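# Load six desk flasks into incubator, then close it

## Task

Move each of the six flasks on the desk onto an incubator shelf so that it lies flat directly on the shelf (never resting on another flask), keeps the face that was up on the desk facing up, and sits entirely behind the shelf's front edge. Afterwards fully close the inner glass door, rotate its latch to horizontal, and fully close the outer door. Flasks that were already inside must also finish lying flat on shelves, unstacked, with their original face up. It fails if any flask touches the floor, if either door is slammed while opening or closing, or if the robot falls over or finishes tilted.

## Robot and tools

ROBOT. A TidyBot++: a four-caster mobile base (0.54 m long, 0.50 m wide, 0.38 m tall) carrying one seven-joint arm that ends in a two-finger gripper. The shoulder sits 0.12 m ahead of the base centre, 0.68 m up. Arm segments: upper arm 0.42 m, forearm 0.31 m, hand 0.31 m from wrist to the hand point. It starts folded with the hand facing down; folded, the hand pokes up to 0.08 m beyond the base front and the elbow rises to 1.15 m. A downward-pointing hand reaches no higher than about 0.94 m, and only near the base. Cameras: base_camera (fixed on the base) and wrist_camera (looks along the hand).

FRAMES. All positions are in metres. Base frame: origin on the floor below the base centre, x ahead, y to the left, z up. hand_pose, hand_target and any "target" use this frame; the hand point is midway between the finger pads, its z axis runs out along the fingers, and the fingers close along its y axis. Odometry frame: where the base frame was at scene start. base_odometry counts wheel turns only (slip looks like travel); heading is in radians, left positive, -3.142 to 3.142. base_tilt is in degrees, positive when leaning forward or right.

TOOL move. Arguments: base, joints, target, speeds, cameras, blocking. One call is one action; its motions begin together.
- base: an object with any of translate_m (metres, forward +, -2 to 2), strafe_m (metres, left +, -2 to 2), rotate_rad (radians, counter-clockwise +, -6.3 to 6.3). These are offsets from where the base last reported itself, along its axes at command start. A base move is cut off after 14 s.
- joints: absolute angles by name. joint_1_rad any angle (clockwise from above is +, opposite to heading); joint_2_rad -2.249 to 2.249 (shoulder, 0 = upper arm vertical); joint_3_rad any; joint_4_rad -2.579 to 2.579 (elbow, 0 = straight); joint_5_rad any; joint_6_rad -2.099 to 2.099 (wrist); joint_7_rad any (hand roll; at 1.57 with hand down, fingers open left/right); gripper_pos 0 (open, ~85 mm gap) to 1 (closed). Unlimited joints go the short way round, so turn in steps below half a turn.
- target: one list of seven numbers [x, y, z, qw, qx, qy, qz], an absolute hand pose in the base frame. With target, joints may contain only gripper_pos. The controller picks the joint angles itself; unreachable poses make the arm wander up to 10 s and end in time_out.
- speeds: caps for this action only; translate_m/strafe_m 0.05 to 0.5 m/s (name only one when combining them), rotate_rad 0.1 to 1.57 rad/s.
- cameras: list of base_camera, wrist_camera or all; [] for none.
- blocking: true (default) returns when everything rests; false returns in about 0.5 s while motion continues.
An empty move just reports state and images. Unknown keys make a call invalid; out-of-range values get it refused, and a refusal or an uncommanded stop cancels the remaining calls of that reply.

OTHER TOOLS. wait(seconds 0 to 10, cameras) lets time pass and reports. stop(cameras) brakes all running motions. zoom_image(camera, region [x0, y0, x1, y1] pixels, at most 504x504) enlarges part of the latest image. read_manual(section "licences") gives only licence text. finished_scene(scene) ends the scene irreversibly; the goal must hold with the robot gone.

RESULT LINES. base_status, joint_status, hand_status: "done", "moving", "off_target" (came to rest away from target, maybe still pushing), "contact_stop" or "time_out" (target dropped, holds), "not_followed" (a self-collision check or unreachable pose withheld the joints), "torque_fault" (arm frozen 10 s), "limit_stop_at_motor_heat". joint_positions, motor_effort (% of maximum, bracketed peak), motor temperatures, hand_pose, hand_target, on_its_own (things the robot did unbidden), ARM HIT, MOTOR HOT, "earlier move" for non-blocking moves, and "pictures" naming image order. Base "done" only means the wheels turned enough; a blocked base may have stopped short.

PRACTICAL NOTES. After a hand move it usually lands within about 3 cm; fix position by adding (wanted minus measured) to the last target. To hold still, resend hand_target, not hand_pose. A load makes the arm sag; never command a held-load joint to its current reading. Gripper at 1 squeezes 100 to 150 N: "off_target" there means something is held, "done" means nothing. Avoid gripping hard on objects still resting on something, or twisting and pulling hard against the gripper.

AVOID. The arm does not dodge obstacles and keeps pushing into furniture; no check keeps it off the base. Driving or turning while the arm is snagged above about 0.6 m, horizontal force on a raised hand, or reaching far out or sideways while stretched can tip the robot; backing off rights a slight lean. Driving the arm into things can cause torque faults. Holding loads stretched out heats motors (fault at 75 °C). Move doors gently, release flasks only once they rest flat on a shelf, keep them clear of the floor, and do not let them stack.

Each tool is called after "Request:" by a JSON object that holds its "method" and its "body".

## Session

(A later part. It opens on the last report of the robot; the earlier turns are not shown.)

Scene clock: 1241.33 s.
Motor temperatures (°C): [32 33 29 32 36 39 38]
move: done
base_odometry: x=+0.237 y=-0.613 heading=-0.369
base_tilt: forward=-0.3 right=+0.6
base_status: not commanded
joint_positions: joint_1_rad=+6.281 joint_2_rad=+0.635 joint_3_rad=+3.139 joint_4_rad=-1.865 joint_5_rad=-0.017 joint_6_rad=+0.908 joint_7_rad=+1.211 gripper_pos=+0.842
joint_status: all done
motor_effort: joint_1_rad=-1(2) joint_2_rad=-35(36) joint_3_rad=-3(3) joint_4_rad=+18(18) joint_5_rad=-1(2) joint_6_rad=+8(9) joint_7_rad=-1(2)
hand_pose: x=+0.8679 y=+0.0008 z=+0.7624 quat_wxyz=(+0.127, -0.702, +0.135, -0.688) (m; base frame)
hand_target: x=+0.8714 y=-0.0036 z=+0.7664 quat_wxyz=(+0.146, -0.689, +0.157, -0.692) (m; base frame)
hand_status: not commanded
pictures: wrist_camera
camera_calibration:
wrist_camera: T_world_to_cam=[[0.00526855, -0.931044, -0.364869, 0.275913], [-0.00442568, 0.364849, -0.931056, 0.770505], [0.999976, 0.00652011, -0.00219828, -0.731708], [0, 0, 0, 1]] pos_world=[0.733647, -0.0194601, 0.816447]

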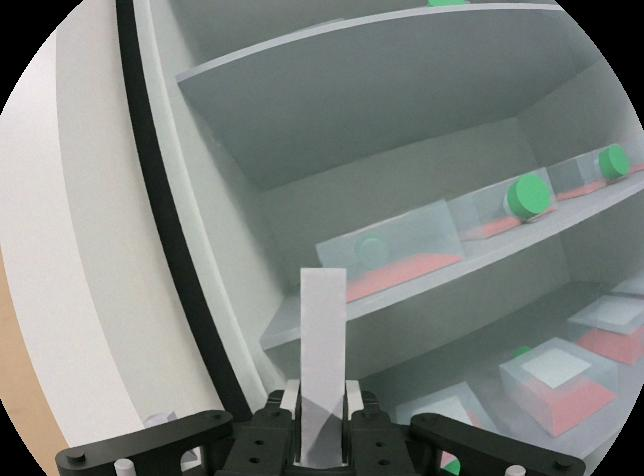

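Works. Continue.

Request:
{"method": "move", "body": {"joints": {"joint_7_rad":0.7}, "cameras": ["wrist_camera"]}}

Request:
{"method": "move", "body": {"joints": {"joint_7_rad":0.25}, "cameras": ["wrist_camera"]}}

Scene clock: 1243.50 s.
Motor temperatures (°C): [32 33 29 32 36 39 38]
move: done
base_odometry: x=+0.237 y=-0.613 heading=-0.369
base_tilt: forward=-0.2 right=+0.6
base_status: not commanded
joint_positions: joint_1_rad=+6.281 joint_2_rad=+0.635 joint_3_rad=+3.139 joint_4_rad=-1.865 joint_5_rad=-0.017 joint_6_rad=+0.908 joint_7_rad=+0.777 gripper_pos=+0.842
joint_status: all done
motor_effort: joint_1_rad=-2(3) joint_2_rad=-37(39) joint_3_rad=-3(4) joint_4_rad=+19(20) joint_5_rad=-1(2) joint_6_rad=+9(10) joint_7_rad=+0(2)
hand_pose: x=+0.8679 y=+0.0003 z=+0.7622 quat_wxyz=(+0.272, -0.656, +0.283, -0.645) (m; base frame)
hand_target: x=+0.8714 y=-0.0036 z=+0.7664 quat_wxyz=(+0.297, -0.637, +0.307, -0.642) (m; base frame)
hand_status: not commanded
pictures: wrist_camera
camera_calibration:
wrist_camera: T_world_to_cam=[[-0.000904581, -0.691484, -0.722391, 0.55318], [0.00392015, 0.722383, -0.691482, 0.580593], [0.999992, -0.00345738, 0.00205727, -0.734956], [0, 0, 0, 1]] pos_world=[0.733174, -0.0394365, 0.802593]

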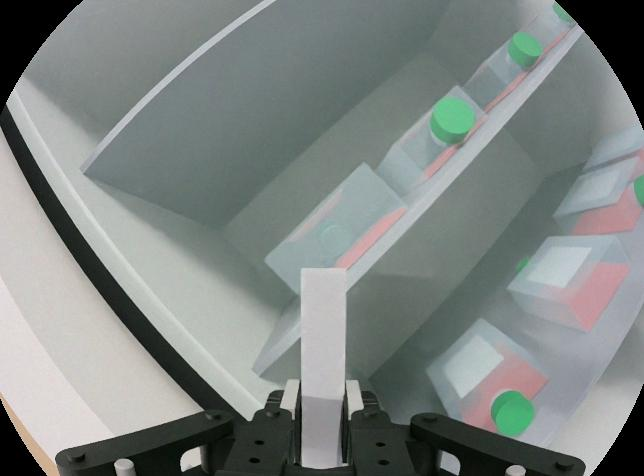

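Scene clock: 1244.70 s.
Motor temperatures (°C): [32 33 29 32 36 39 38]
move: done
base_odometry: x=+0.237 y=-0.613 heading=-0.369
base_tilt: forward=-0.3 right=+0.6
base_status: not commanded
joint_positions: joint_1_rad=+6.282 joint_2_rad=+0.636 joint_3_rad=+3.139 joint_4_rad=-1.865 joint_5_rad=-0.017 joint_6_rad=+0.908 joint_7_rad=+0.324 gripper_pos=+0.842
joint_status: all done
motor_effort: joint_1_rad=-2(3) joint_2_rad=-39(39) joint_3_rad=-3(4) joint_4_rad=+20(20) joint_5_rad=-1(1) joint_6_rad=+10(11) joint_7_rad=+0(1)
hand_pose: x=+0.8680 y=-0.0001 z=+0.7616 quat_wxyz=(+0.409, -0.576, +0.424, -0.567) (m; base frame)
hand_target: x=+0.8714 y=-0.0036 z=+0.7664 quat_wxyz=(+0.433, -0.552, +0.441, -0.559) (m; base frame)
hand_status: not commanded
pictures: wrist_camera
camera_calibration:
wrist_camera: T_world_to_cam=[[-0.00330826, -0.305933, -0.952047, 0.729475], [0.014378, 0.95194, -0.305948, 0.277747], [0.999891, -0.0147007, 0.00124942, -0.73437], [0, 0, 0, 1]] pos_world=[0.73271, -0.0520238, 0.780388]

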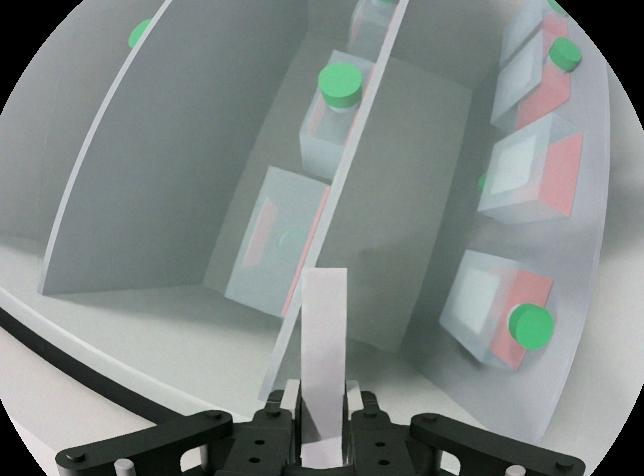

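Request:
{"method": "move", "body": {"joints": {"joint_7_rad":-0.075}, "cameras": ["wrist_camera"]}}

Scene clock: 1247.43 s.
Motor temperatures (°C): [32 33 29 32 36 39 38]
move: done
base_odometry: x=+0.237 y=-0.613 heading=-0.369
base_tilt: forward=-0.3 right=+0.6
base_status: not commanded
joint_positions: joint_1_rad=+6.282 joint_2_rad=+0.636 joint_3_rad=+3.139 joint_4_rad=-1.865 joint_5_rad=-0.017 joint_6_rad=+0.908 joint_7_rad=-0.007 gripper_pos=+0.842
joint_status: all done
motor_effort: joint_1_rad=-2(3) joint_2_rad=-38(39) joint_3_rad=-3(4) joint_4_rad=+20(21) joint_5_rad=-1(1) joint_6_rad=+11(11) joint_7_rad=-1(2)
hand_pose: x=+0.8680 y=-0.0002 z=+0.7611 quat_wxyz=(+0.497, -0.498, +0.513, -0.492) (m; base frame)
hand_target: x=+0.8714 y=-0.0036 z=+0.7664 quat_wxyz=(+0.518, -0.473, +0.525, -0.482) (m; base frame)
hand_status: not commanded
pictures: wrist_camera
camera_calibration:
wrist_camera: T_world_to_cam=[[-0.00205905, 0.0197194, -0.999803, 0.764252], [0.0221382, 0.999561, 0.019669, 0.0231472], [0.999753, -0.0220933, -0.00249469, -0.731458], [0, 0, 0, 1]] pos_world=[0.732338, -0.0543679, 0.761822]

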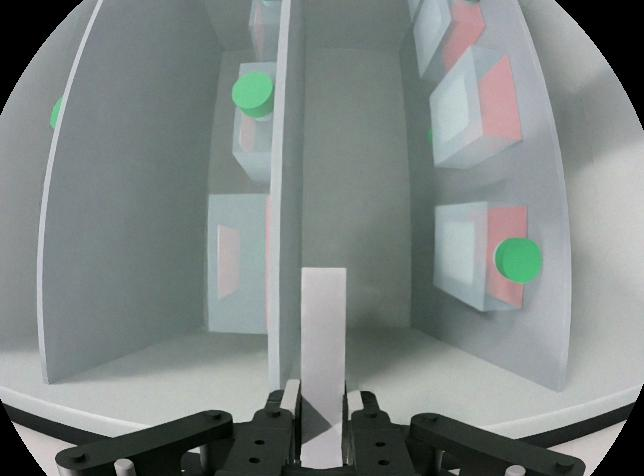

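Request:
{"method": "move", "body": {"joints": {"gripper_pos":0.55}, "cameras": []}}

Request:
{"method": "move", "body": {"base": {"translate_m":-0.2}, "speeds": {"translate_m":0.15}, "cameras": []}}

Request:
{"method": "move", "body": {"joints": {"joint_7_rad":1.57}, "cameras": ["wrist_camera"]}}

Scene clock: 1249.23 s.
Motor temperatures (°C): [32 33 29 32 36 39 38]
move: done
base_odometry: x=+0.237 y=-0.613 heading=-0.369
base_tilt: forward=-0.3 right=+0.5
base_status: not commanded
joint_positions: joint_1_rad=+6.282 joint_2_rad=+0.636 joint_3_rad=+3.139 joint_4_rad=-1.861 joint_5_rad=-0.017 joint_6_rad=+0.908 joint_7_rad=-0.007 gripper_pos=+0.550
joint_status: all done
motor_effort: joint_1_rad=+0(2) joint_2_rad=-36(38) joint_3_rad=-1(3) joint_4_rad=+15(21) joint_5_rad=+0(1) joint_6_rad=+8(10) joint_7_rad=+0(1)
hand_pose: x=+0.8692 y=-0.0001 z=+0.7632 quat_wxyz=(+0.498, -0.497, +0.512, -0.493) (m; base frame)
hand_target: x=+0.8714 y=-0.0036 z=+0.7664 quat_wxyz=(+0.518, -0.473, +0.525, -0.482) (m; base frame)
hand_status: not commanded
pictures: none
No camera images: "cameras" was empty.

Scene clock: 1251.23 s.
Motor temperatures (°C): [32 33 29 32 36 39 38]
move: done
base_odometry: x=+0.050 y=-0.541 heading=-0.369
base_tilt: forward=-0.3 right=+0.6
base_status: done
joint_positions: joint_1_rad=+6.282 joint_2_rad=+0.637 joint_3_rad=+3.139 joint_4_rad=-1.861 joint_5_rad=-0.017 joint_6_rad=+0.908 joint_7_rad=-0.007 gripper_pos=+0.550
joint_status: not commanded
motor_effort: joint_1_rad=+0(2) joint_2_rad=-37(38) joint_3_rad=-1(2) joint_4_rad=+15(17) joint_5_rad=-1(1) joint_6_rad=+8(9) joint_7_rad=+0(1)
hand_pose: x=+0.8692 y=-0.0001 z=+0.7630 quat_wxyz=(+0.498, -0.497, +0.512, -0.493) (m; base frame)
hand_target: x=+0.8714 y=-0.0036 z=+0.7664 quat_wxyz=(+0.518, -0.473, +0.525, -0.482) (m; base frame)
hand_status: not commanded
pictures: none
No camera images: "cameras" was empty.

Scene clock: 1253.43 s.
Motor temperatures (°C): [32 33 29 32 36 39 38]
move: done
base_odometry: x=+0.050 y=-0.541 heading=-0.369
base_tilt: forward=-0.3 right=+0.5
base_status: not commanded
joint_positions: joint_1_rad=+6.282 joint_2_rad=+0.637 joint_3_rad=+3.139 joint_4_rad=-1.861 joint_5_rad=-0.017 joint_6_rad=+0.908 joint_7_rad=+1.496 gripper_pos=+0.550
joint_status: all done
motor_effort: joint_1_rad=+0(1) joint_2_rad=-36(37) joint_3_rad=-1(2) joint_4_rad=+16(16) joint_5_rad=-1(1) joint_6_rad=+8(9) joint_7_rad=-1(2)
hand_pose: x=+0.8692 y=-0.0001 z=+0.7630 quat_wxyz=(+0.027, -0.713, +0.034, -0.700) (m; base frame)
hand_target: x=+0.8714 y=-0.0036 z=+0.7664 quat_wxyz=(-0.001, -0.707, +0.010, -0.707) (m; base frame)
hand_status: not commanded
pictures: wrist_camera
camera_calibration:
wrist_camera: T_world_to_cam=[[0.00953551, -0.996117, -0.0875263, 0.0599895], [-0.00577745, 0.087474, -0.99615, 0.822203], [0.999938, 0.0100045, -0.00492091, -0.73091], [0, 0, 0, 1]] pos_world=[0.735043, -0.00485238, 0.820691]

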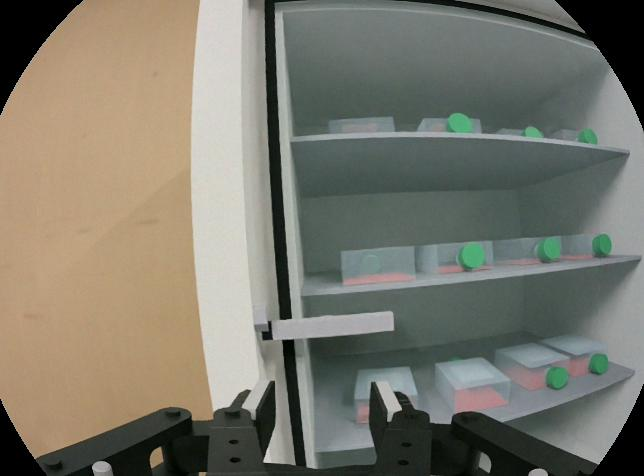

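Request:
{"method": "zoom_image", "body": {"camera": "wrist_camera", "region": [210, 260, 430, 380]}}

Scaled by 2.291.

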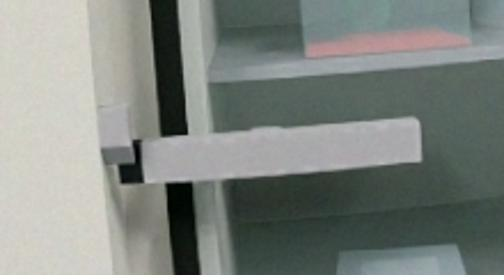

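Request:
{"method": "move", "body": {"base": {"translate_m":-0.4}, "speeds": {"translate_m":0.4}, "joints": {"joint_2_rad":0.318,"joint_4_rad":-0.93,"joint_6_rad":-0.99,"joint_7_rad":0.0,"gripper_pos":1.0}, "cameras": []}}

Request:
{"method": "move", "body": {"base": {"translate_m":-0.25,"strafe_m":-1.2,"rotate_rad":0.4}, "speeds": {"strafe_m":0.4,"rotate_rad":0.3}}}

Scene clock: 1267.23 s.
Motor temperatures (°C): [32 33 29 32 36 39 38]
move: done
base_odometry: x=-0.323 y=-0.397 heading=-0.369
base_tilt: forward=-0.3 right=+0.6
base_status: done
joint_positions: joint_1_rad=+6.282 joint_2_rad=+0.334 joint_3_rad=+3.139 joint_4_rad=-0.953 joint_5_rad=-0.017 joint_6_rad=-0.913 joint_7_rad=+0.076 gripper_pos=+0.999
joint_status: all done
motor_effort: joint_1_rad=+0(1) joint_2_rad=-32(41) joint_3_rad=+0(2) joint_4_rad=+20(22) joint_5_rad=-1(1) joint_6_rad=+6(10) joint_7_rad=+1(2)
hand_pose: x=+0.8103 y=+0.0081 z=+0.9845 quat_wxyz=(+0.315, -0.654, +0.606, -0.326) (m; base frame)
hand_target: x=+0.7932 y=+0.0066 z=+0.9886 quat_wxyz=(+0.316, -0.635, +0.637, -0.302) (m; base frame)
hand_status: not commanded
pictures: none
No camera images: "cameras" was empty.

Scene clock: 1271.37 s.
Motor temperatures (°C): [32 33 29 32 36 39 38]
move: done
base_odometry: x=-0.989 y=-1.426 heading=+0.031
base_tilt: forward=-0.3 right=+0.6
base_status: done
joint_positions: joint_1_rad=+6.283 joint_2_rad=+0.332 joint_3_rad=+3.138 joint_4_rad=-0.952 joint_5_rad=-0.017 joint_6_rad=-0.918 joint_7_rad=+0.074 gripper_pos=+0.999
joint_status: not commanded
motor_effort: joint_1_rad=+0(4) joint_2_rad=-32(35) joint_3_rad=-1(3) joint_4_rad=+20(21) joint_5_rad=-1(1) joint_6_rad=+7(7) joint_7_rad=+0(1)
hand_pose: x=+0.8090 y=+0.0076 z=+0.9845 quat_wxyz=(+0.315, -0.653, +0.607, -0.325) (m; base frame)
hand_target: x=+0.7932 y=+0.0066 z=+0.9886 quat_wxyz=(+0.316, -0.635, +0.637, -0.302) (m; base frame)
hand_status: not commanded
pictures: base_camera, wrist_camera
camera_calibration:
wrist_camera: T_world_to_cam=[[-0.571596, -0.0637582, -0.818054, 1.26992], [-0.041377, 0.997948, -0.0488677, 0.131149], [0.819491, 0.00591604, -0.573062, 0.0356874], [0, 0, 0, 1]] pos_world=[0.702061, -0.0501235, 1.06572]

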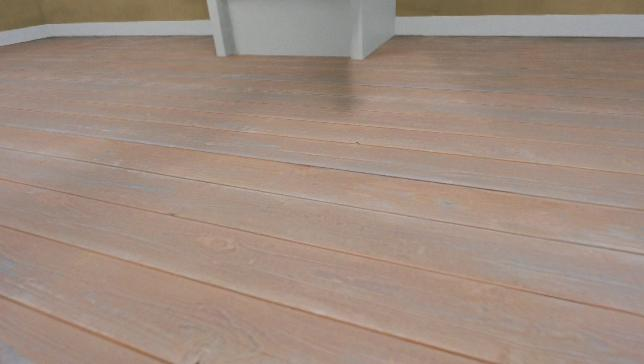

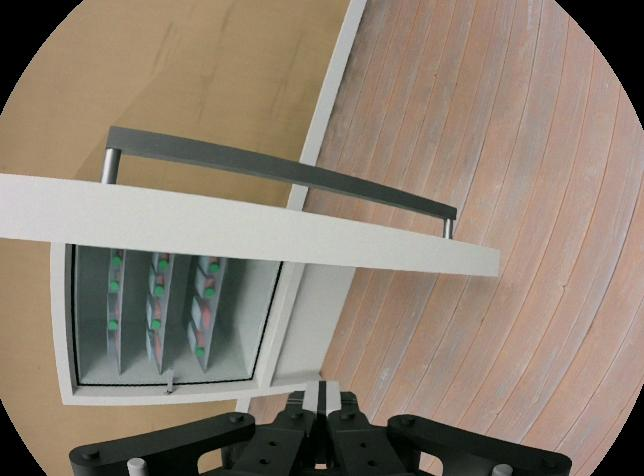

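Request:
{"method": "move", "body": {"base": {"strafe_m":-0.2}, "speeds": {"strafe_m":0.2}, "cameras": []}}

Request:
{"method": "move", "body": {"base": {"translate_m":0.26}, "speeds": {"translate_m":0.15}, "cameras": ["wrist_camera"]}}

Scene clock: 1289.93 s.
Motor temperatures (°C): [32 33 29 32 36 39 38]
move: done
base_odometry: x=-0.983 y=-1.626 heading=+0.031
base_tilt: forward=-0.3 right=+0.6
base_status: done
joint_positions: joint_1_rad=+6.284 joint_2_rad=+0.332 joint_3_rad=+3.139 joint_4_rad=-0.952 joint_5_rad=-0.017 joint_6_rad=-0.918 joint_7_rad=+0.074 gripper_pos=+0.999
joint_status: not commanded
motor_effort: joint_1_rad=+0(4) joint_2_rad=-31(33) joint_3_rad=-1(3) joint_4_rad=+20(21) joint_5_rad=+0(2) joint_6_rad=+6(7) joint_7_rad=+0(2)
hand_pose: x=+0.8090 y=+0.0066 z=+0.9845 quat_wxyz=(+0.315, -0.653, +0.607, -0.325) (m; base frame)
hand_target: x=+0.7932 y=+0.0066 z=+0.9886 quat_wxyz=(+0.316, -0.635, +0.637, -0.302) (m; base frame)
hand_status: not commanded
pictures: none
No camera images: "cameras" was empty.

Scene clock: 1292.37 s.
Motor temperatures (°C): [32 33 29 32 36 39 38]
move: done
base_odometry: x=-0.723 y=-1.618 heading=+0.031
base_tilt: forward=-0.2 right=+0.6
base_status: done
joint_positions: joint_1_rad=+6.284 joint_2_rad=+0.329 joint_3_rad=+3.139 joint_4_rad=-0.952 joint_5_rad=-0.017 joint_6_rad=-0.919 joint_7_rad=+0.074 gripper_pos=+0.999
joint_status: not commanded
motor_effort: joint_1_rad=+0(1) joint_2_rad=-31(35) joint_3_rad=-1(2) joint_4_rad=+20(21) joint_5_rad=-1(1) joint_6_rad=+7(7) joint_7_rad=+0(1)
hand_pose: x=+0.8077 y=+0.0066 z=+0.9867 quat_wxyz=(+0.315, -0.652, +0.607, -0.326) (m; base frame)
hand_target: x=+0.7932 y=+0.0066 z=+0.9886 quat_wxyz=(+0.316, -0.635, +0.637, -0.302) (m; base frame)
hand_status: not commanded
pictures: wrist_camera
camera_calibration:
wrist_camera: T_world_to_cam=[[-0.569745, -0.0628261, -0.819417, 1.27071], [-0.0395814, 0.998014, -0.0489983, 0.130857], [0.820868, 0.00451713, -0.5711, 0.0349564], [0, 0, 0, 1]] pos_world=[0.700466, -0.0509216, 1.06762]

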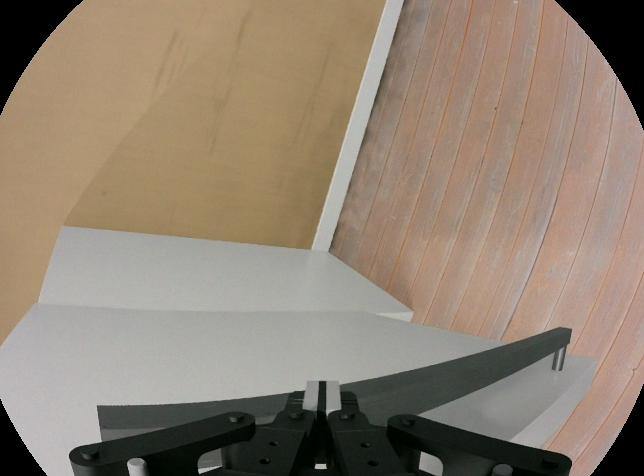

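Request:
{"method": "move", "body": {"base": {"translate_m":0.095}, "speeds": {"translate_m":0.12}, "cameras": ["wrist_camera"]}}

Request:
{"method": "move", "body": {"base": {"strafe_m":0.275,"rotate_rad":-0.1}, "speeds": {"strafe_m":0.12,"rotate_rad":0.1}, "cameras": ["wrist_camera"]}}

Scene clock: 1295.83 s.
Motor temperatures (°C): [32 33 29 32 36 39 38]
move: done
base_odometry: x=-0.628 y=-1.615 heading=+0.030
base_tilt: forward=-0.2 right=+0.6
base_status: done
joint_positions: joint_1_rad=+6.285 joint_2_rad=+0.326 joint_3_rad=+3.140 joint_4_rad=-0.952 joint_5_rad=-0.017 joint_6_rad=-0.925 joint_7_rad=+0.074 gripper_pos=+0.999
joint_status: not commanded
motor_effort: joint_1_rad=+0(3) joint_2_rad=-30(34) joint_3_rad=-1(3) joint_4_rad=+20(22) joint_5_rad=+0(2) joint_6_rad=+6(12) joint_7_rad=+0(1)
hand_pose: x=+0.8058 y=+0.0053 z=+0.9876 quat_wxyz=(+0.314, -0.652, +0.608, -0.326) (m; base frame)
hand_target: x=+0.7932 y=+0.0066 z=+0.9886 quat_wxyz=(+0.316, -0.635, +0.637, -0.302) (m; base frame)
hand_status: not commanded
pictures: wrist_camera
camera_calibration:
wrist_camera: T_world_to_cam=[[-0.571856, -0.0621036, -0.818, 1.27061], [-0.0378151, 0.998066, -0.0493383, 0.130973], [0.819482, 0.00271836, -0.573099, 0.0401295], [0, 0, 0, 1]] pos_world=[0.698673, -0.0519194, 1.06882]

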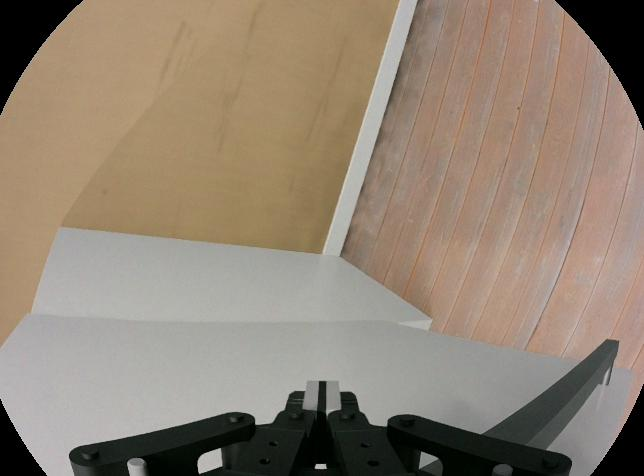

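Scene clock: 1298.77 s.
Motor temperatures (°C): [32 33 29 32 36 39 38]
move: done
base_odometry: x=-0.636 y=-1.340 heading=-0.071
base_tilt: forward=-0.3 right=+0.6
base_status: done
joint_positions: joint_1_rad=+6.284 joint_2_rad=+0.326 joint_3_rad=+3.144 joint_4_rad=-0.952 joint_5_rad=-0.017 joint_6_rad=-0.925 joint_7_rad=+0.073 gripper_pos=+0.999
joint_status: not commanded
motor_effort: joint_1_rad=+0(5) joint_2_rad=-31(33) joint_3_rad=-1(5) joint_4_rad=+21(21) joint_5_rad=-1(3) joint_6_rad=+7(7) joint_7_rad=+0(1)
hand_pose: x=+0.8058 y=+0.0040 z=+0.9875 quat_wxyz=(+0.313, -0.651, +0.609, -0.326) (m; base frame)
hand_target: x=+0.7932 y=+0.0066 z=+0.9886 quat_wxyz=(+0.316, -0.635, +0.637, -0.302) (m; base frame)
hand_status: not commanded
pictures: wrist_camera
camera_calibration:
wrist_camera: T_world_to_cam=[[-0.57215, -0.0603486, -0.817926, 1.27058], [-0.0346089, 0.998177, -0.0494386, 0.129829], [0.819418, 0.0000211866, -0.573196, 0.0402351], [0, 0, 0, 1]] pos_world=[0.698484, -0.0529157, 1.06872]

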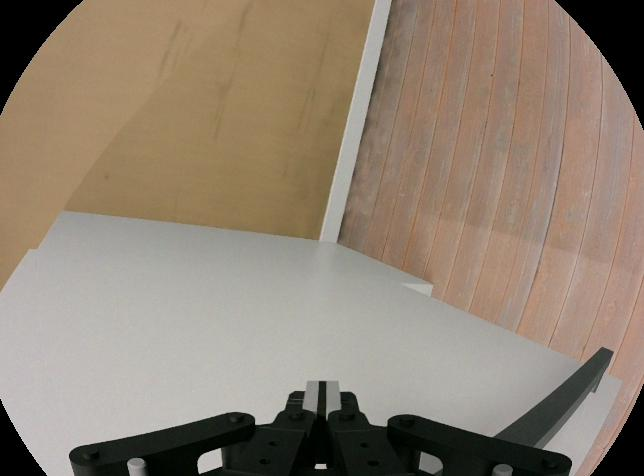

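Good; the door is moving. Next.

Request:
{"method": "move", "body": {"base": {"translate_m":0.048,"strafe_m":0.291,"rotate_rad":-0.1}, "speeds": {"strafe_m":0.13,"rotate_rad":0.1}, "cameras": ["wrist_camera"]}}

Request:
{"method": "move", "body": {"base": {"translate_m":0.165,"strafe_m":0.249,"rotate_rad":-0.1}, "speeds": {"strafe_m":0.13,"rotate_rad":0.1}, "cameras": ["wrist_camera"]}}

Scene clock: 1302.90 s.
Motor temperatures (°C): [32 33 29 32 36 39 38]
move: done
base_odometry: x=-0.568 y=-1.053 heading=-0.172
base_tilt: forward=-0.3 right=+0.6
base_status: done
joint_positions: joint_1_rad=+6.284 joint_2_rad=+0.326 joint_3_rad=+3.145 joint_4_rad=-0.952 joint_5_rad=-0.016 joint_6_rad=-0.926 joint_7_rad=+0.066 gripper_pos=+0.999
joint_status: not commanded
motor_effort: joint_1_rad=+0(4) joint_2_rad=-32(32) joint_3_rad=-1(4) joint_4_rad=+20(21) joint_5_rad=-1(4) joint_6_rad=+7(8) joint_7_rad=+0(2)
hand_pose: x=+0.8057 y=+0.0033 z=+0.9874 quat_wxyz=(+0.314, -0.649, +0.612, -0.325) (m; base frame)
hand_target: x=+0.7932 y=+0.0066 z=+0.9886 quat_wxyz=(+0.316, -0.635, +0.637, -0.302) (m; base frame)
hand_status: not commanded
pictures: wrist_camera
camera_calibration:
wrist_camera: T_world_to_cam=[[-0.573059, -0.0538133, -0.817745, 1.27094], [-0.0297608, 0.99855, -0.0448558, 0.122038], [0.818974, -0.00136828, -0.57383, 0.0412181], [0, 0, 0, 1]] pos_world=[0.698201, -0.0534114, 1.06843]

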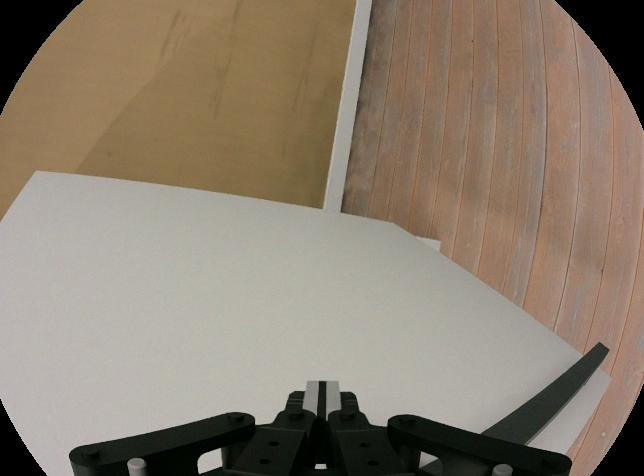

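Scene clock: 1305.80 s.
Motor temperatures (°C): [32 33 29 32 36 39 38]
move: done
base_odometry: x=-0.362 y=-0.836 heading=-0.273
base_tilt: forward=-0.3 right=+0.5
base_status: done
joint_positions: joint_1_rad=+6.283 joint_2_rad=+0.322 joint_3_rad=+3.144 joint_4_rad=-0.951 joint_5_rad=-0.016 joint_6_rad=-0.929 joint_7_rad=+0.066 gripper_pos=+0.999
joint_status: not commanded
motor_effort: joint_1_rad=+0(6) joint_2_rad=-31(33) joint_3_rad=-1(6) joint_4_rad=+20(21) joint_5_rad=+0(3) joint_6_rad=+6(8) joint_7_rad=+0(1)
hand_pose: x=+0.8041 y=+0.0039 z=+0.9893 quat_wxyz=(+0.314, -0.650, +0.611, -0.326) (m; base frame)
hand_target: x=+0.7932 y=+0.0066 z=+0.9886 quat_wxyz=(+0.316, -0.635, +0.637, -0.302) (m; base frame)
hand_status: not commanded
pictures: wrist_camera
camera_calibration:
wrist_camera: T_world_to_cam=[[-0.572131, -0.0546699, -0.818338, 1.27146], [-0.0306932, 0.998504, -0.0452473, 0.122639], [0.819588, -0.00077001, -0.572953, 0.0422294], [0, 0, 0, 1]] pos_world=[0.696598, -0.0529124, 1.07023]

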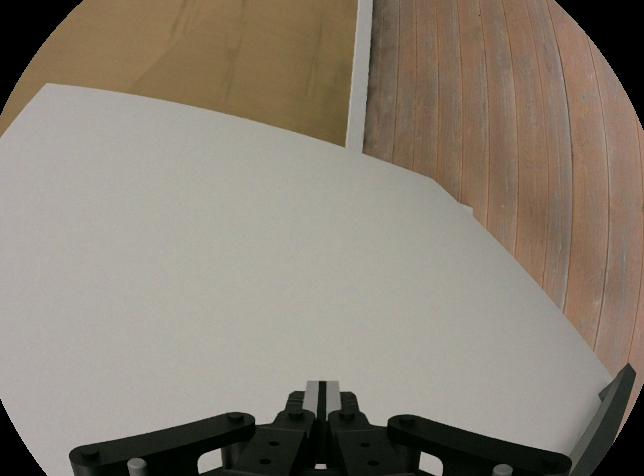

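Request:
{"method": "move", "body": {"base": {"translate_m":0.118,"strafe_m":0.23,"rotate_rad":-0.1}, "speeds": {"strafe_m":0.13,"rotate_rad":0.1}, "cameras": ["wrist_camera"]}}

Request:
{"method": "move", "body": {"base": {"translate_m":0.145,"strafe_m":0.11}, "speeds": {"strafe_m":0.12,"rotate_rad":0.1}, "cameras": ["base_camera","wrist_camera"]}}

Scene clock: 1309.87 s.
Motor temperatures (°C): [32 33 29 32 36 39 38]
move: done
base_odometry: x=-0.187 y=-0.646 heading=-0.374
base_tilt: forward=-0.3 right=+0.6
base_status: done
joint_positions: joint_1_rad=+6.283 joint_2_rad=+0.322 joint_3_rad=+3.143 joint_4_rad=-0.950 joint_5_rad=-0.015 joint_6_rad=-0.929 joint_7_rad=+0.066 gripper_pos=+0.999
joint_status: not commanded
motor_effort: joint_1_rad=+0(6) joint_2_rad=-31(33) joint_3_rad=+0(6) joint_4_rad=+20(21) joint_5_rad=-1(3) joint_6_rad=+7(7) joint_7_rad=+0(1)
hand_pose: x=+0.8040 y=+0.0044 z=+0.9900 quat_wxyz=(+0.315, -0.650, +0.610, -0.326) (m; base frame)
hand_target: x=+0.7932 y=+0.0066 z=+0.9886 quat_wxyz=(+0.316, -0.635, +0.637, -0.302) (m; base frame)
hand_status: not commanded
pictures: wrist_camera
camera_calibration:
wrist_camera: T_world_to_cam=[[-0.571205, -0.0553114, -0.818941, 1.27183], [-0.0315018, 0.998469, -0.0454644, 0.123055], [0.820202, -0.000171357, -0.572073, 0.0414004], [0, 0, 0, 1]] pos_world=[0.696395, -0.0525133, 1.07083]

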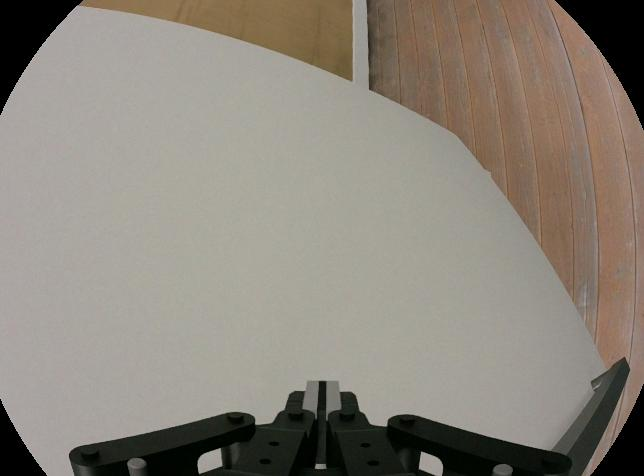

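"speeds": rotate_rad has a speed but no command beside it: command rotate_rad too, or leave its speed out

Request:
{"method": "move", "body": {"base": {"translate_m":0.145,"strafe_m":0.11}, "speeds": {"strafe_m":0.12}}}

Scene clock: 1313.47 s.
Motor temperatures (°C): [32 33 29 32 36 39 38]
move: done
base_odometry: x=-0.012 y=-0.597 heading=-0.374
base_tilt: forward=-0.3 right=+0.5
base_status: done
joint_positions: joint_1_rad=+6.286 joint_2_rad=+0.318 joint_3_rad=+3.146 joint_4_rad=-0.950 joint_5_rad=-0.015 joint_6_rad=-0.940 joint_7_rad=+0.066 gripper_pos=+0.999
joint_status: not commanded
motor_effort: joint_1_rad=+0(5) joint_2_rad=-31(34) joint_3_rad=-1(6) joint_4_rad=+20(22) joint_5_rad=-1(4) joint_6_rad=+6(10) joint_7_rad=+1(2)
hand_pose: x=+0.8010 y=+0.0010 z=+0.9896 quat_wxyz=(+0.311, -0.649, +0.613, -0.325) (m; base frame)
hand_target: x=+0.7932 y=+0.0066 z=+0.9886 quat_wxyz=(+0.316, -0.635, +0.637, -0.302) (m; base frame)
hand_status: not commanded
pictures: base_camera, wrist_camera
camera_calibration:
wrist_camera: T_world_to_cam=[[-0.57767, -0.053301, -0.814528, 1.27036], [-0.0266937, 0.998566, -0.0464126, 0.123467], [0.815834, -0.00506842, -0.578265, 0.0533608], [0, 0, 0, 1]] pos_world=[0.693614, -0.0553073, 1.07133]

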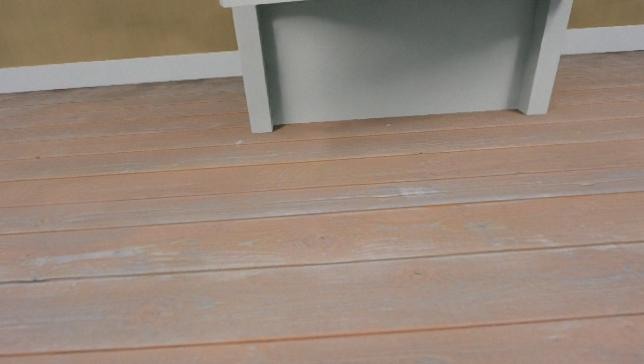

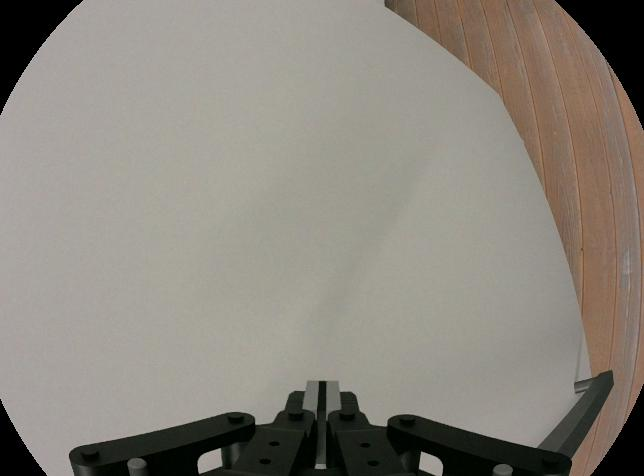

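Request:
{"method": "move", "body": {"base": {"translate_m":0.12,"strafe_m":0.07,"rotate_rad":-0.018}, "speeds": {"translate_m":0.1,"rotate_rad":0.1}}}

Scene clock: 1317.93 s.
Motor temperatures (°C): [32 33 29 32 36 39 38]
move: done
base_odometry: x=+0.126 y=-0.575 heading=-0.393
base_tilt: forward=-0.3 right=+0.6
base_status: done
joint_positions: joint_1_rad=+6.287 joint_2_rad=+0.316 joint_3_rad=+3.146 joint_4_rad=-0.950 joint_5_rad=-0.015 joint_6_rad=-0.948 joint_7_rad=+0.066 gripper_pos=+0.999
joint_status: not commanded
motor_effort: joint_1_rad=+0(4) joint_2_rad=-30(33) joint_3_rad=-1(5) joint_4_rad=+20(22) joint_5_rad=-1(3) joint_6_rad=+7(11) joint_7_rad=+1(2)
hand_pose: x=+0.7990 y=+0.0002 z=+0.9891 quat_wxyz=(+0.309, -0.650, +0.614, -0.323) (m; base frame)
hand_target: x=+0.7932 y=+0.0066 z=+0.9886 quat_wxyz=(+0.316, -0.635, +0.637, -0.302) (m; base frame)
hand_status: not commanded
pictures: base_camera, wrist_camera
camera_calibration:
wrist_camera: T_world_to_cam=[[-0.582148, -0.0525959, -0.81138, 1.26932], [-0.0257231, 0.998597, -0.046276, 0.123313], [0.812676, -0.00606828, -0.582684, 0.0615029], [0, 0, 0, 1]] pos_world=[0.69212, -0.056006, 1.07144]

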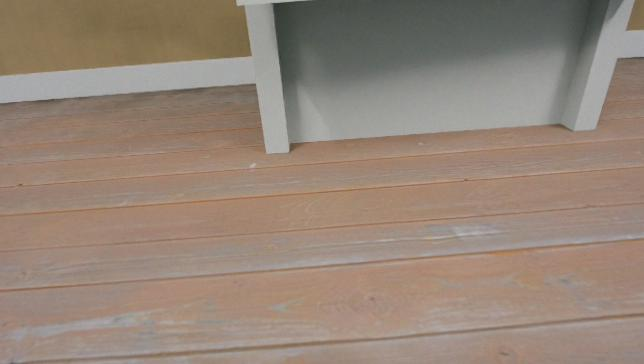

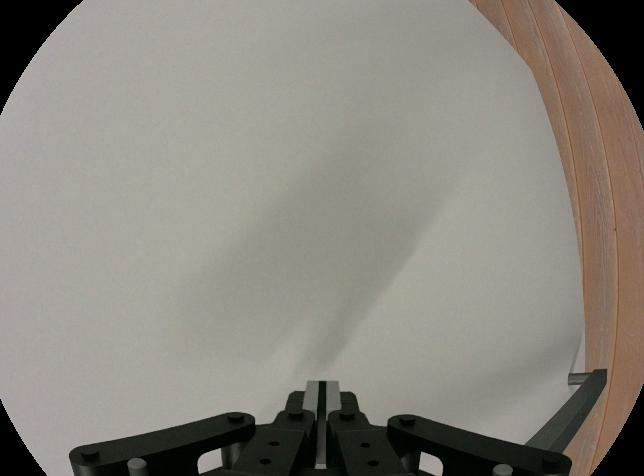

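Request:
{"method": "move", "body": {"base": {"translate_m":0.06,"strafe_m":0.02}, "speeds": {"translate_m":0.08}, "cameras": ["wrist_camera"]}}

Request:
{"method": "move", "body": {"base": {"translate_m":0.03}, "speeds": {"translate_m":0.05}, "cameras": ["base_camera","wrist_camera"]}}

Scene clock: 1320.47 s.
Motor temperatures (°C): [32 33 29 32 36 39 38]
move: done
base_odometry: x=+0.189 y=-0.580 heading=-0.392
base_tilt: forward=-0.3 right=+0.5
base_status: done
joint_positions: joint_1_rad=+6.286 joint_2_rad=+0.320 joint_3_rad=+3.146 joint_4_rad=-0.950 joint_5_rad=-0.015 joint_6_rad=-0.952 joint_7_rad=+0.066 gripper_pos=+0.999
joint_status: not commanded
motor_effort: joint_1_rad=+0(2) joint_2_rad=-30(34) joint_3_rad=-2(3) joint_4_rad=+20(22) joint_5_rad=-1(2) joint_6_rad=+6(12) joint_7_rad=+0(1)
hand_pose: x=+0.7992 y=+0.0008 z=+0.9862 quat_wxyz=(+0.307, -0.651, +0.615, -0.321) (m; base frame)
hand_target: x=+0.7932 y=+0.0066 z=+0.9886 quat_wxyz=(+0.316, -0.635, +0.637, -0.302) (m; base frame)
hand_status: not commanded
pictures: wrist_camera
camera_calibration:
wrist_camera: T_world_to_cam=[[-0.587564, -0.0531252, -0.807432, 1.26753], [-0.0269923, 0.998574, -0.0460593, 0.12338], [0.808728, -0.00526834, -0.58816, 0.0682144], [0, 0, 0, 1]] pos_world=[0.692918, -0.0555071, 1.06925]

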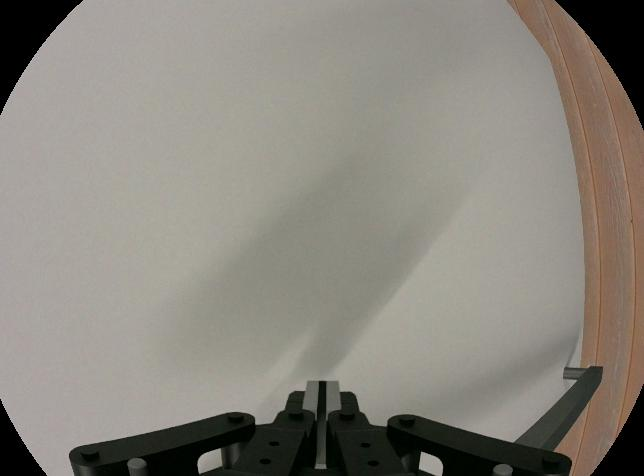

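Scene clock: 1321.53 s.
Motor temperatures (°C): [32 33 29 32 36 39 38]
move: done
base_odometry: x=+0.217 y=-0.591 heading=-0.392
base_tilt: forward=-0.3 right=+0.6
base_status: done
joint_positions: joint_1_rad=+6.286 joint_2_rad=+0.308 joint_3_rad=+3.146 joint_4_rad=-0.950 joint_5_rad=-0.015 joint_6_rad=-0.982 joint_7_rad=+0.066 gripper_pos=+0.999
joint_status: not commanded
motor_effort: joint_1_rad=+0(2) joint_2_rad=-28(33) joint_3_rad=-1(2) joint_4_rad=+21(23) joint_5_rad=+0(2) joint_6_rad=+9(14) joint_7_rad=+0(1)
hand_pose: x=+0.7897 y=+0.0009 z=+0.9868 quat_wxyz=(+0.302, -0.654, +0.618, -0.315) (m; base frame)
hand_target: x=+0.7932 y=+0.0066 z=+0.9886 quat_wxyz=(+0.316, -0.635, +0.637, -0.302) (m; base frame)
hand_status: not commanded
pictures: base_camera, wrist_camera
camera_calibration:
wrist_camera: T_world_to_cam=[[-0.602401, -0.053417, -0.796404, 1.26326], [-0.0282557, 0.99856, -0.0456035, 0.12356], [0.797693, -0.00496865, -0.603043, 0.09961], [0, 0, 0, 1]] pos_world=[0.685022, -0.0554075, 1.07177]

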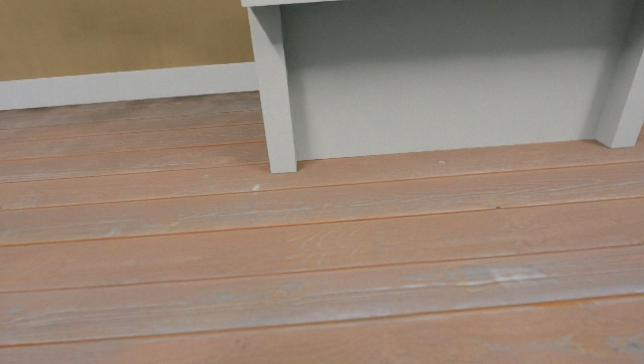

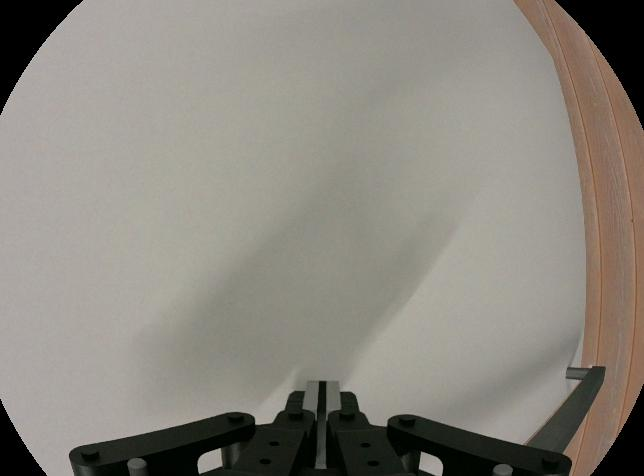

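Request:
{"method": "move", "body": {"base": {"translate_m":0.02}, "speeds": {"translate_m":0.05}, "cameras": ["wrist_camera"]}}

Scene clock: 1323.93 s.
Motor temperatures (°C): [32 33 29 32 36 39 38]
move: done
base_odometry: x=+0.235 y=-0.598 heading=-0.392
base_tilt: forward=-0.3 right=+0.6
base_status: done
joint_positions: joint_1_rad=+6.287 joint_2_rad=+0.284 joint_3_rad=+3.146 joint_4_rad=-0.953 joint_5_rad=-0.015 joint_6_rad=-1.038 joint_7_rad=+0.066 gripper_pos=+0.999
joint_status: not commanded
motor_effort: joint_1_rad=-2(3) joint_2_rad=-22(29) joint_3_rad=-2(3) joint_4_rad=+24(27) joint_5_rad=-2(3) joint_6_rad=+17(23) joint_7_rad=+0(1)
hand_pose: x=+0.7710 y=+0.0008 z=+0.9872 quat_wxyz=(+0.291, -0.660, +0.623, -0.303) (m; base frame)
hand_target: x=+0.7932 y=+0.0066 z=+0.9886 quat_wxyz=(+0.316, -0.635, +0.637, -0.302) (m; base frame)
hand_status: not commanded
pictures: wrist_camera
camera_calibration:
wrist_camera: T_world_to_cam=[[-0.630487, -0.0534666, -0.774356, 1.25223], [-0.0301328, 0.998559, -0.0444126, 0.123383], [0.775615, -0.00466805, -0.631189, 0.159621], [0, 0, 0, 1]] pos_world=[0.669431, -0.0555078, 1.07591]

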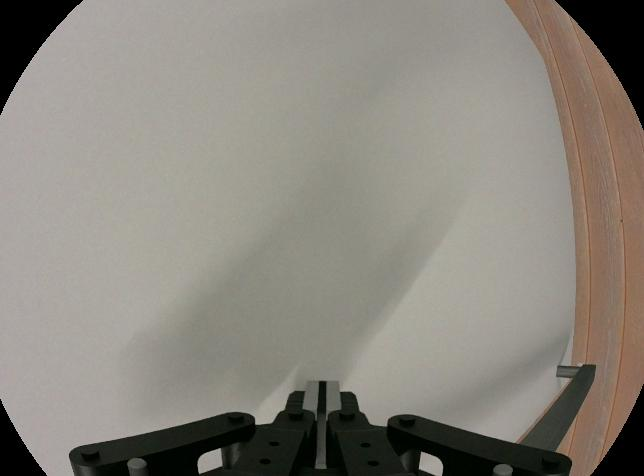

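Request:
{"method": "move", "body": {"base": {"translate_m":-0.35}, "speeds": {"translate_m":0.25}, "cameras": []}}

Request:
{"method": "move", "body": {"base": {"strafe_m":0.6,"rotate_rad":-0.6}, "speeds": {"strafe_m":0.4,"rotate_rad":0.5}, "joints": {"joint_7_rad":1.57}}}

Scene clock: 1328.13 s.
Motor temperatures (°C): [32 33 29 32 36 39 38]
move: done
base_odometry: x=-0.088 y=-0.464 heading=-0.392
base_tilt: forward=-0.3 right=+0.6
base_status: done
joint_positions: joint_1_rad=+6.286 joint_2_rad=+0.318 joint_3_rad=+3.145 joint_4_rad=-0.942 joint_5_rad=-0.015 joint_6_rad=-1.001 joint_7_rad=+0.066 gripper_pos=+0.999
joint_status: not commanded
motor_effort: joint_1_rad=+0(3) joint_2_rad=-30(35) joint_3_rad=-1(4) joint_4_rad=+20(23) joint_5_rad=-1(2) joint_6_rad=+6(16) joint_7_rad=+1(2)
hand_pose: x=+0.7899 y=+0.0015 z=+0.9790 quat_wxyz=(+0.295, -0.658, +0.621, -0.307) (m; base frame)
hand_target: x=+0.7932 y=+0.0066 z=+0.9886 quat_wxyz=(+0.316, -0.635, +0.637, -0.302) (m; base frame)
hand_status: not commanded
pictures: none
No camera images: "cameras" was empty.

Scene clock: 1330.77 s.
Motor temperatures (°C): [32 33 29 32 36 39 38]
move: done
base_odometry: x=+0.141 y=+0.090 heading=-0.992
base_tilt: forward=-0.2 right=+0.5
base_status: done
joint_positions: joint_1_rad=+6.279 joint_2_rad=+0.318 joint_3_rad=+3.141 joint_4_rad=-0.942 joint_5_rad=-0.015 joint_6_rad=-1.001 joint_7_rad=+1.497 gripper_pos=+0.999
joint_status: all done
motor_effort: joint_1_rad=+0(4) joint_2_rad=-30(32) joint_3_rad=-1(4) joint_4_rad=+20(21) joint_5_rad=-1(2) joint_6_rad=+6(7) joint_7_rad=+0(3)
hand_pose: x=+0.7897 y=+0.0086 z=+0.9791 quat_wxyz=(+0.024, -0.904, +0.032, -0.425) (m; base frame)
hand_target: x=+0.7932 y=+0.0066 z=+0.9886 quat_wxyz=(+0.010, -0.900, +0.002, -0.437) (m; base frame)
hand_status: not commanded
pictures: base_camera, wrist_camera
camera_calibration:
wrist_camera: T_world_to_cam=[[-0.022243, -0.996111, -0.0852589, 0.111267], [-0.626907, 0.0803274, -0.774942, 1.31022], [0.778777, 0.0362123, -0.626255, 0.132349], [0, 0, 0, 1]] pos_world=[0.720787, 0.00079533, 1.10771]

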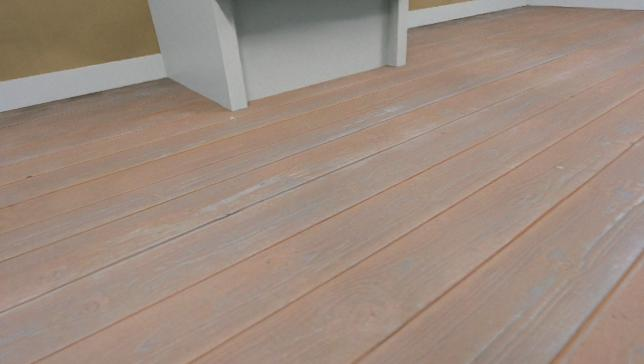

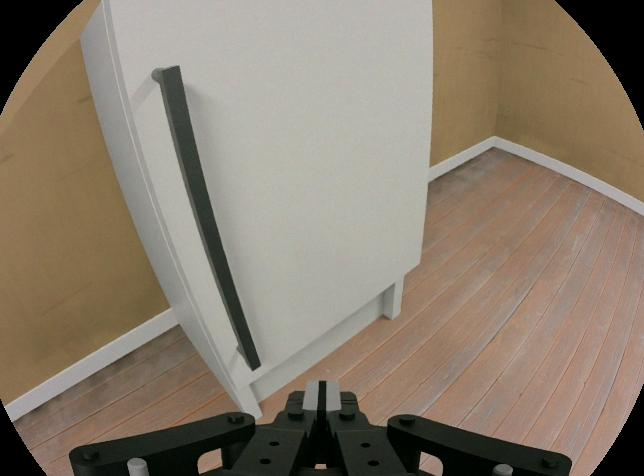

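Request:
{"method": "zoom_image", "body": {"camera": "wrist_camera", "region": [70, 0, 290, 220]}}

Request:
{"method": "zoom_image", "body": {"camera": "wrist_camera", "region": [140, 210, 340, 420]}}

Scaled by 2.291.

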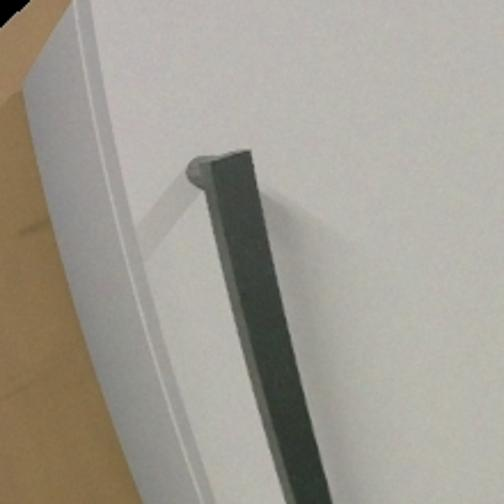

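Scaled by 2.400.

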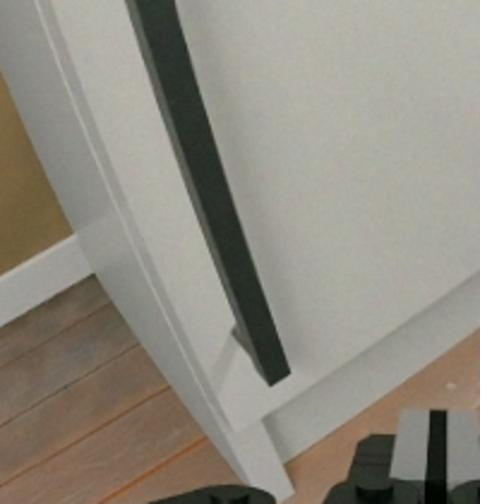

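Request:
{"method": "zoom_image", "body": {"camera": "wrist_camera", "region": [100, 60, 190, 150]}}

Request:
{"method": "zoom_image", "body": {"camera": "wrist_camera", "region": [180, 330, 270, 420]}}

Scaled by 5.600.

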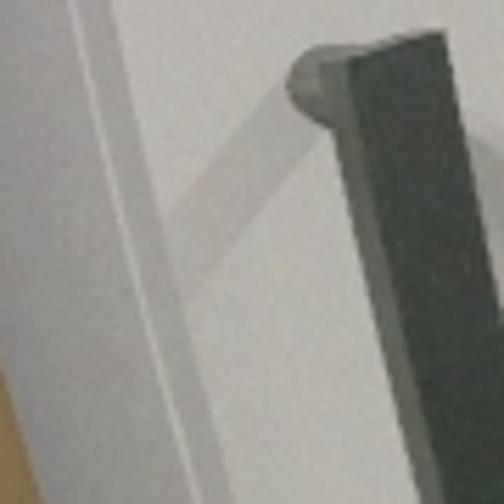

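Scaled by 5.600.

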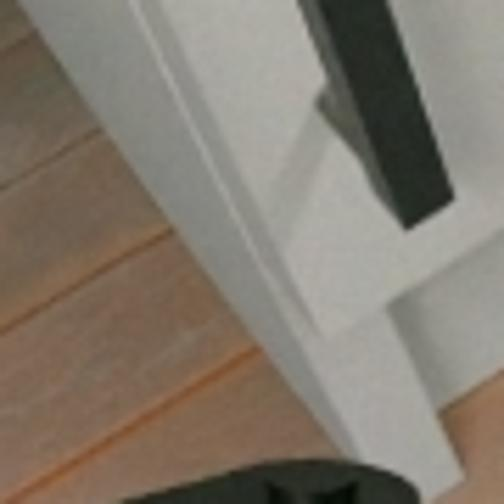

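Request:
{"method": "move", "body": {"base": {"translate_m":0.2,"strafe_m":0.42}, "speeds": {"translate_m":0.35}}}

Request:
{"method": "zoom_image", "body": {"camera": "wrist_camera", "region": [300, 60, 460, 220]}}

Scene clock: 1340.10 s.
Motor temperatures (°C): [32 33 29 32 36 39 38]
move: done
base_odometry: x=+0.602 y=+0.153 heading=-0.992
base_tilt: forward=-0.3 right=+0.6
base_status: done
joint_positions: joint_1_rad=+6.281 joint_2_rad=+0.318 joint_3_rad=+3.141 joint_4_rad=-0.942 joint_5_rad=-0.015 joint_6_rad=-1.001 joint_7_rad=+1.497 gripper_pos=+0.999
joint_status: not commanded
motor_effort: joint_1_rad=+0(3) joint_2_rad=-30(32) joint_3_rad=-1(3) joint_4_rad=+20(21) joint_5_rad=+0(1) joint_6_rad=+6(7) joint_7_rad=+0(1)
hand_pose: x=+0.7898 y=+0.0072 z=+0.9791 quat_wxyz=(+0.024, -0.904, +0.033, -0.425) (m; base frame)
hand_target: x=+0.7932 y=+0.0066 z=+0.9886 quat_wxyz=(+0.010, -0.900, +0.002, -0.437) (m; base frame)
hand_status: not commanded
pictures: base_camera, wrist_camera
camera_calibration:
wrist_camera: T_world_to_cam=[[-0.0244363, -0.996055, -0.0853129, 0.11162], [-0.626718, 0.0817501, -0.774946, 1.31019], [0.778863, 0.0345304, -0.626243, 0.132321], [0, 0, 0, 1]] pos_world=[0.720787, -0.000497921, 1.10771]

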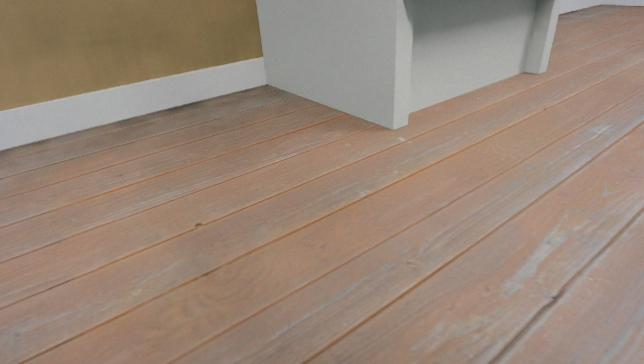

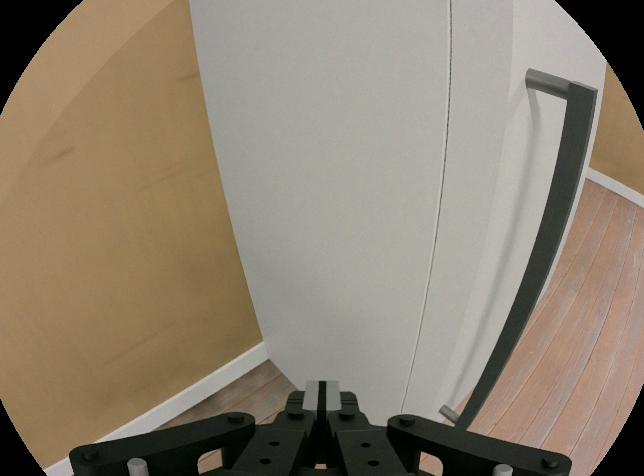

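Scaled by 3.150.

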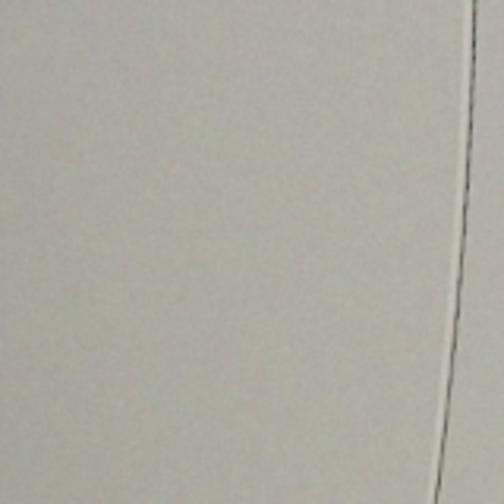

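Request:
{"method": "finished_scene", "body": {"scene": 1}}

The scene is finished: the task was done.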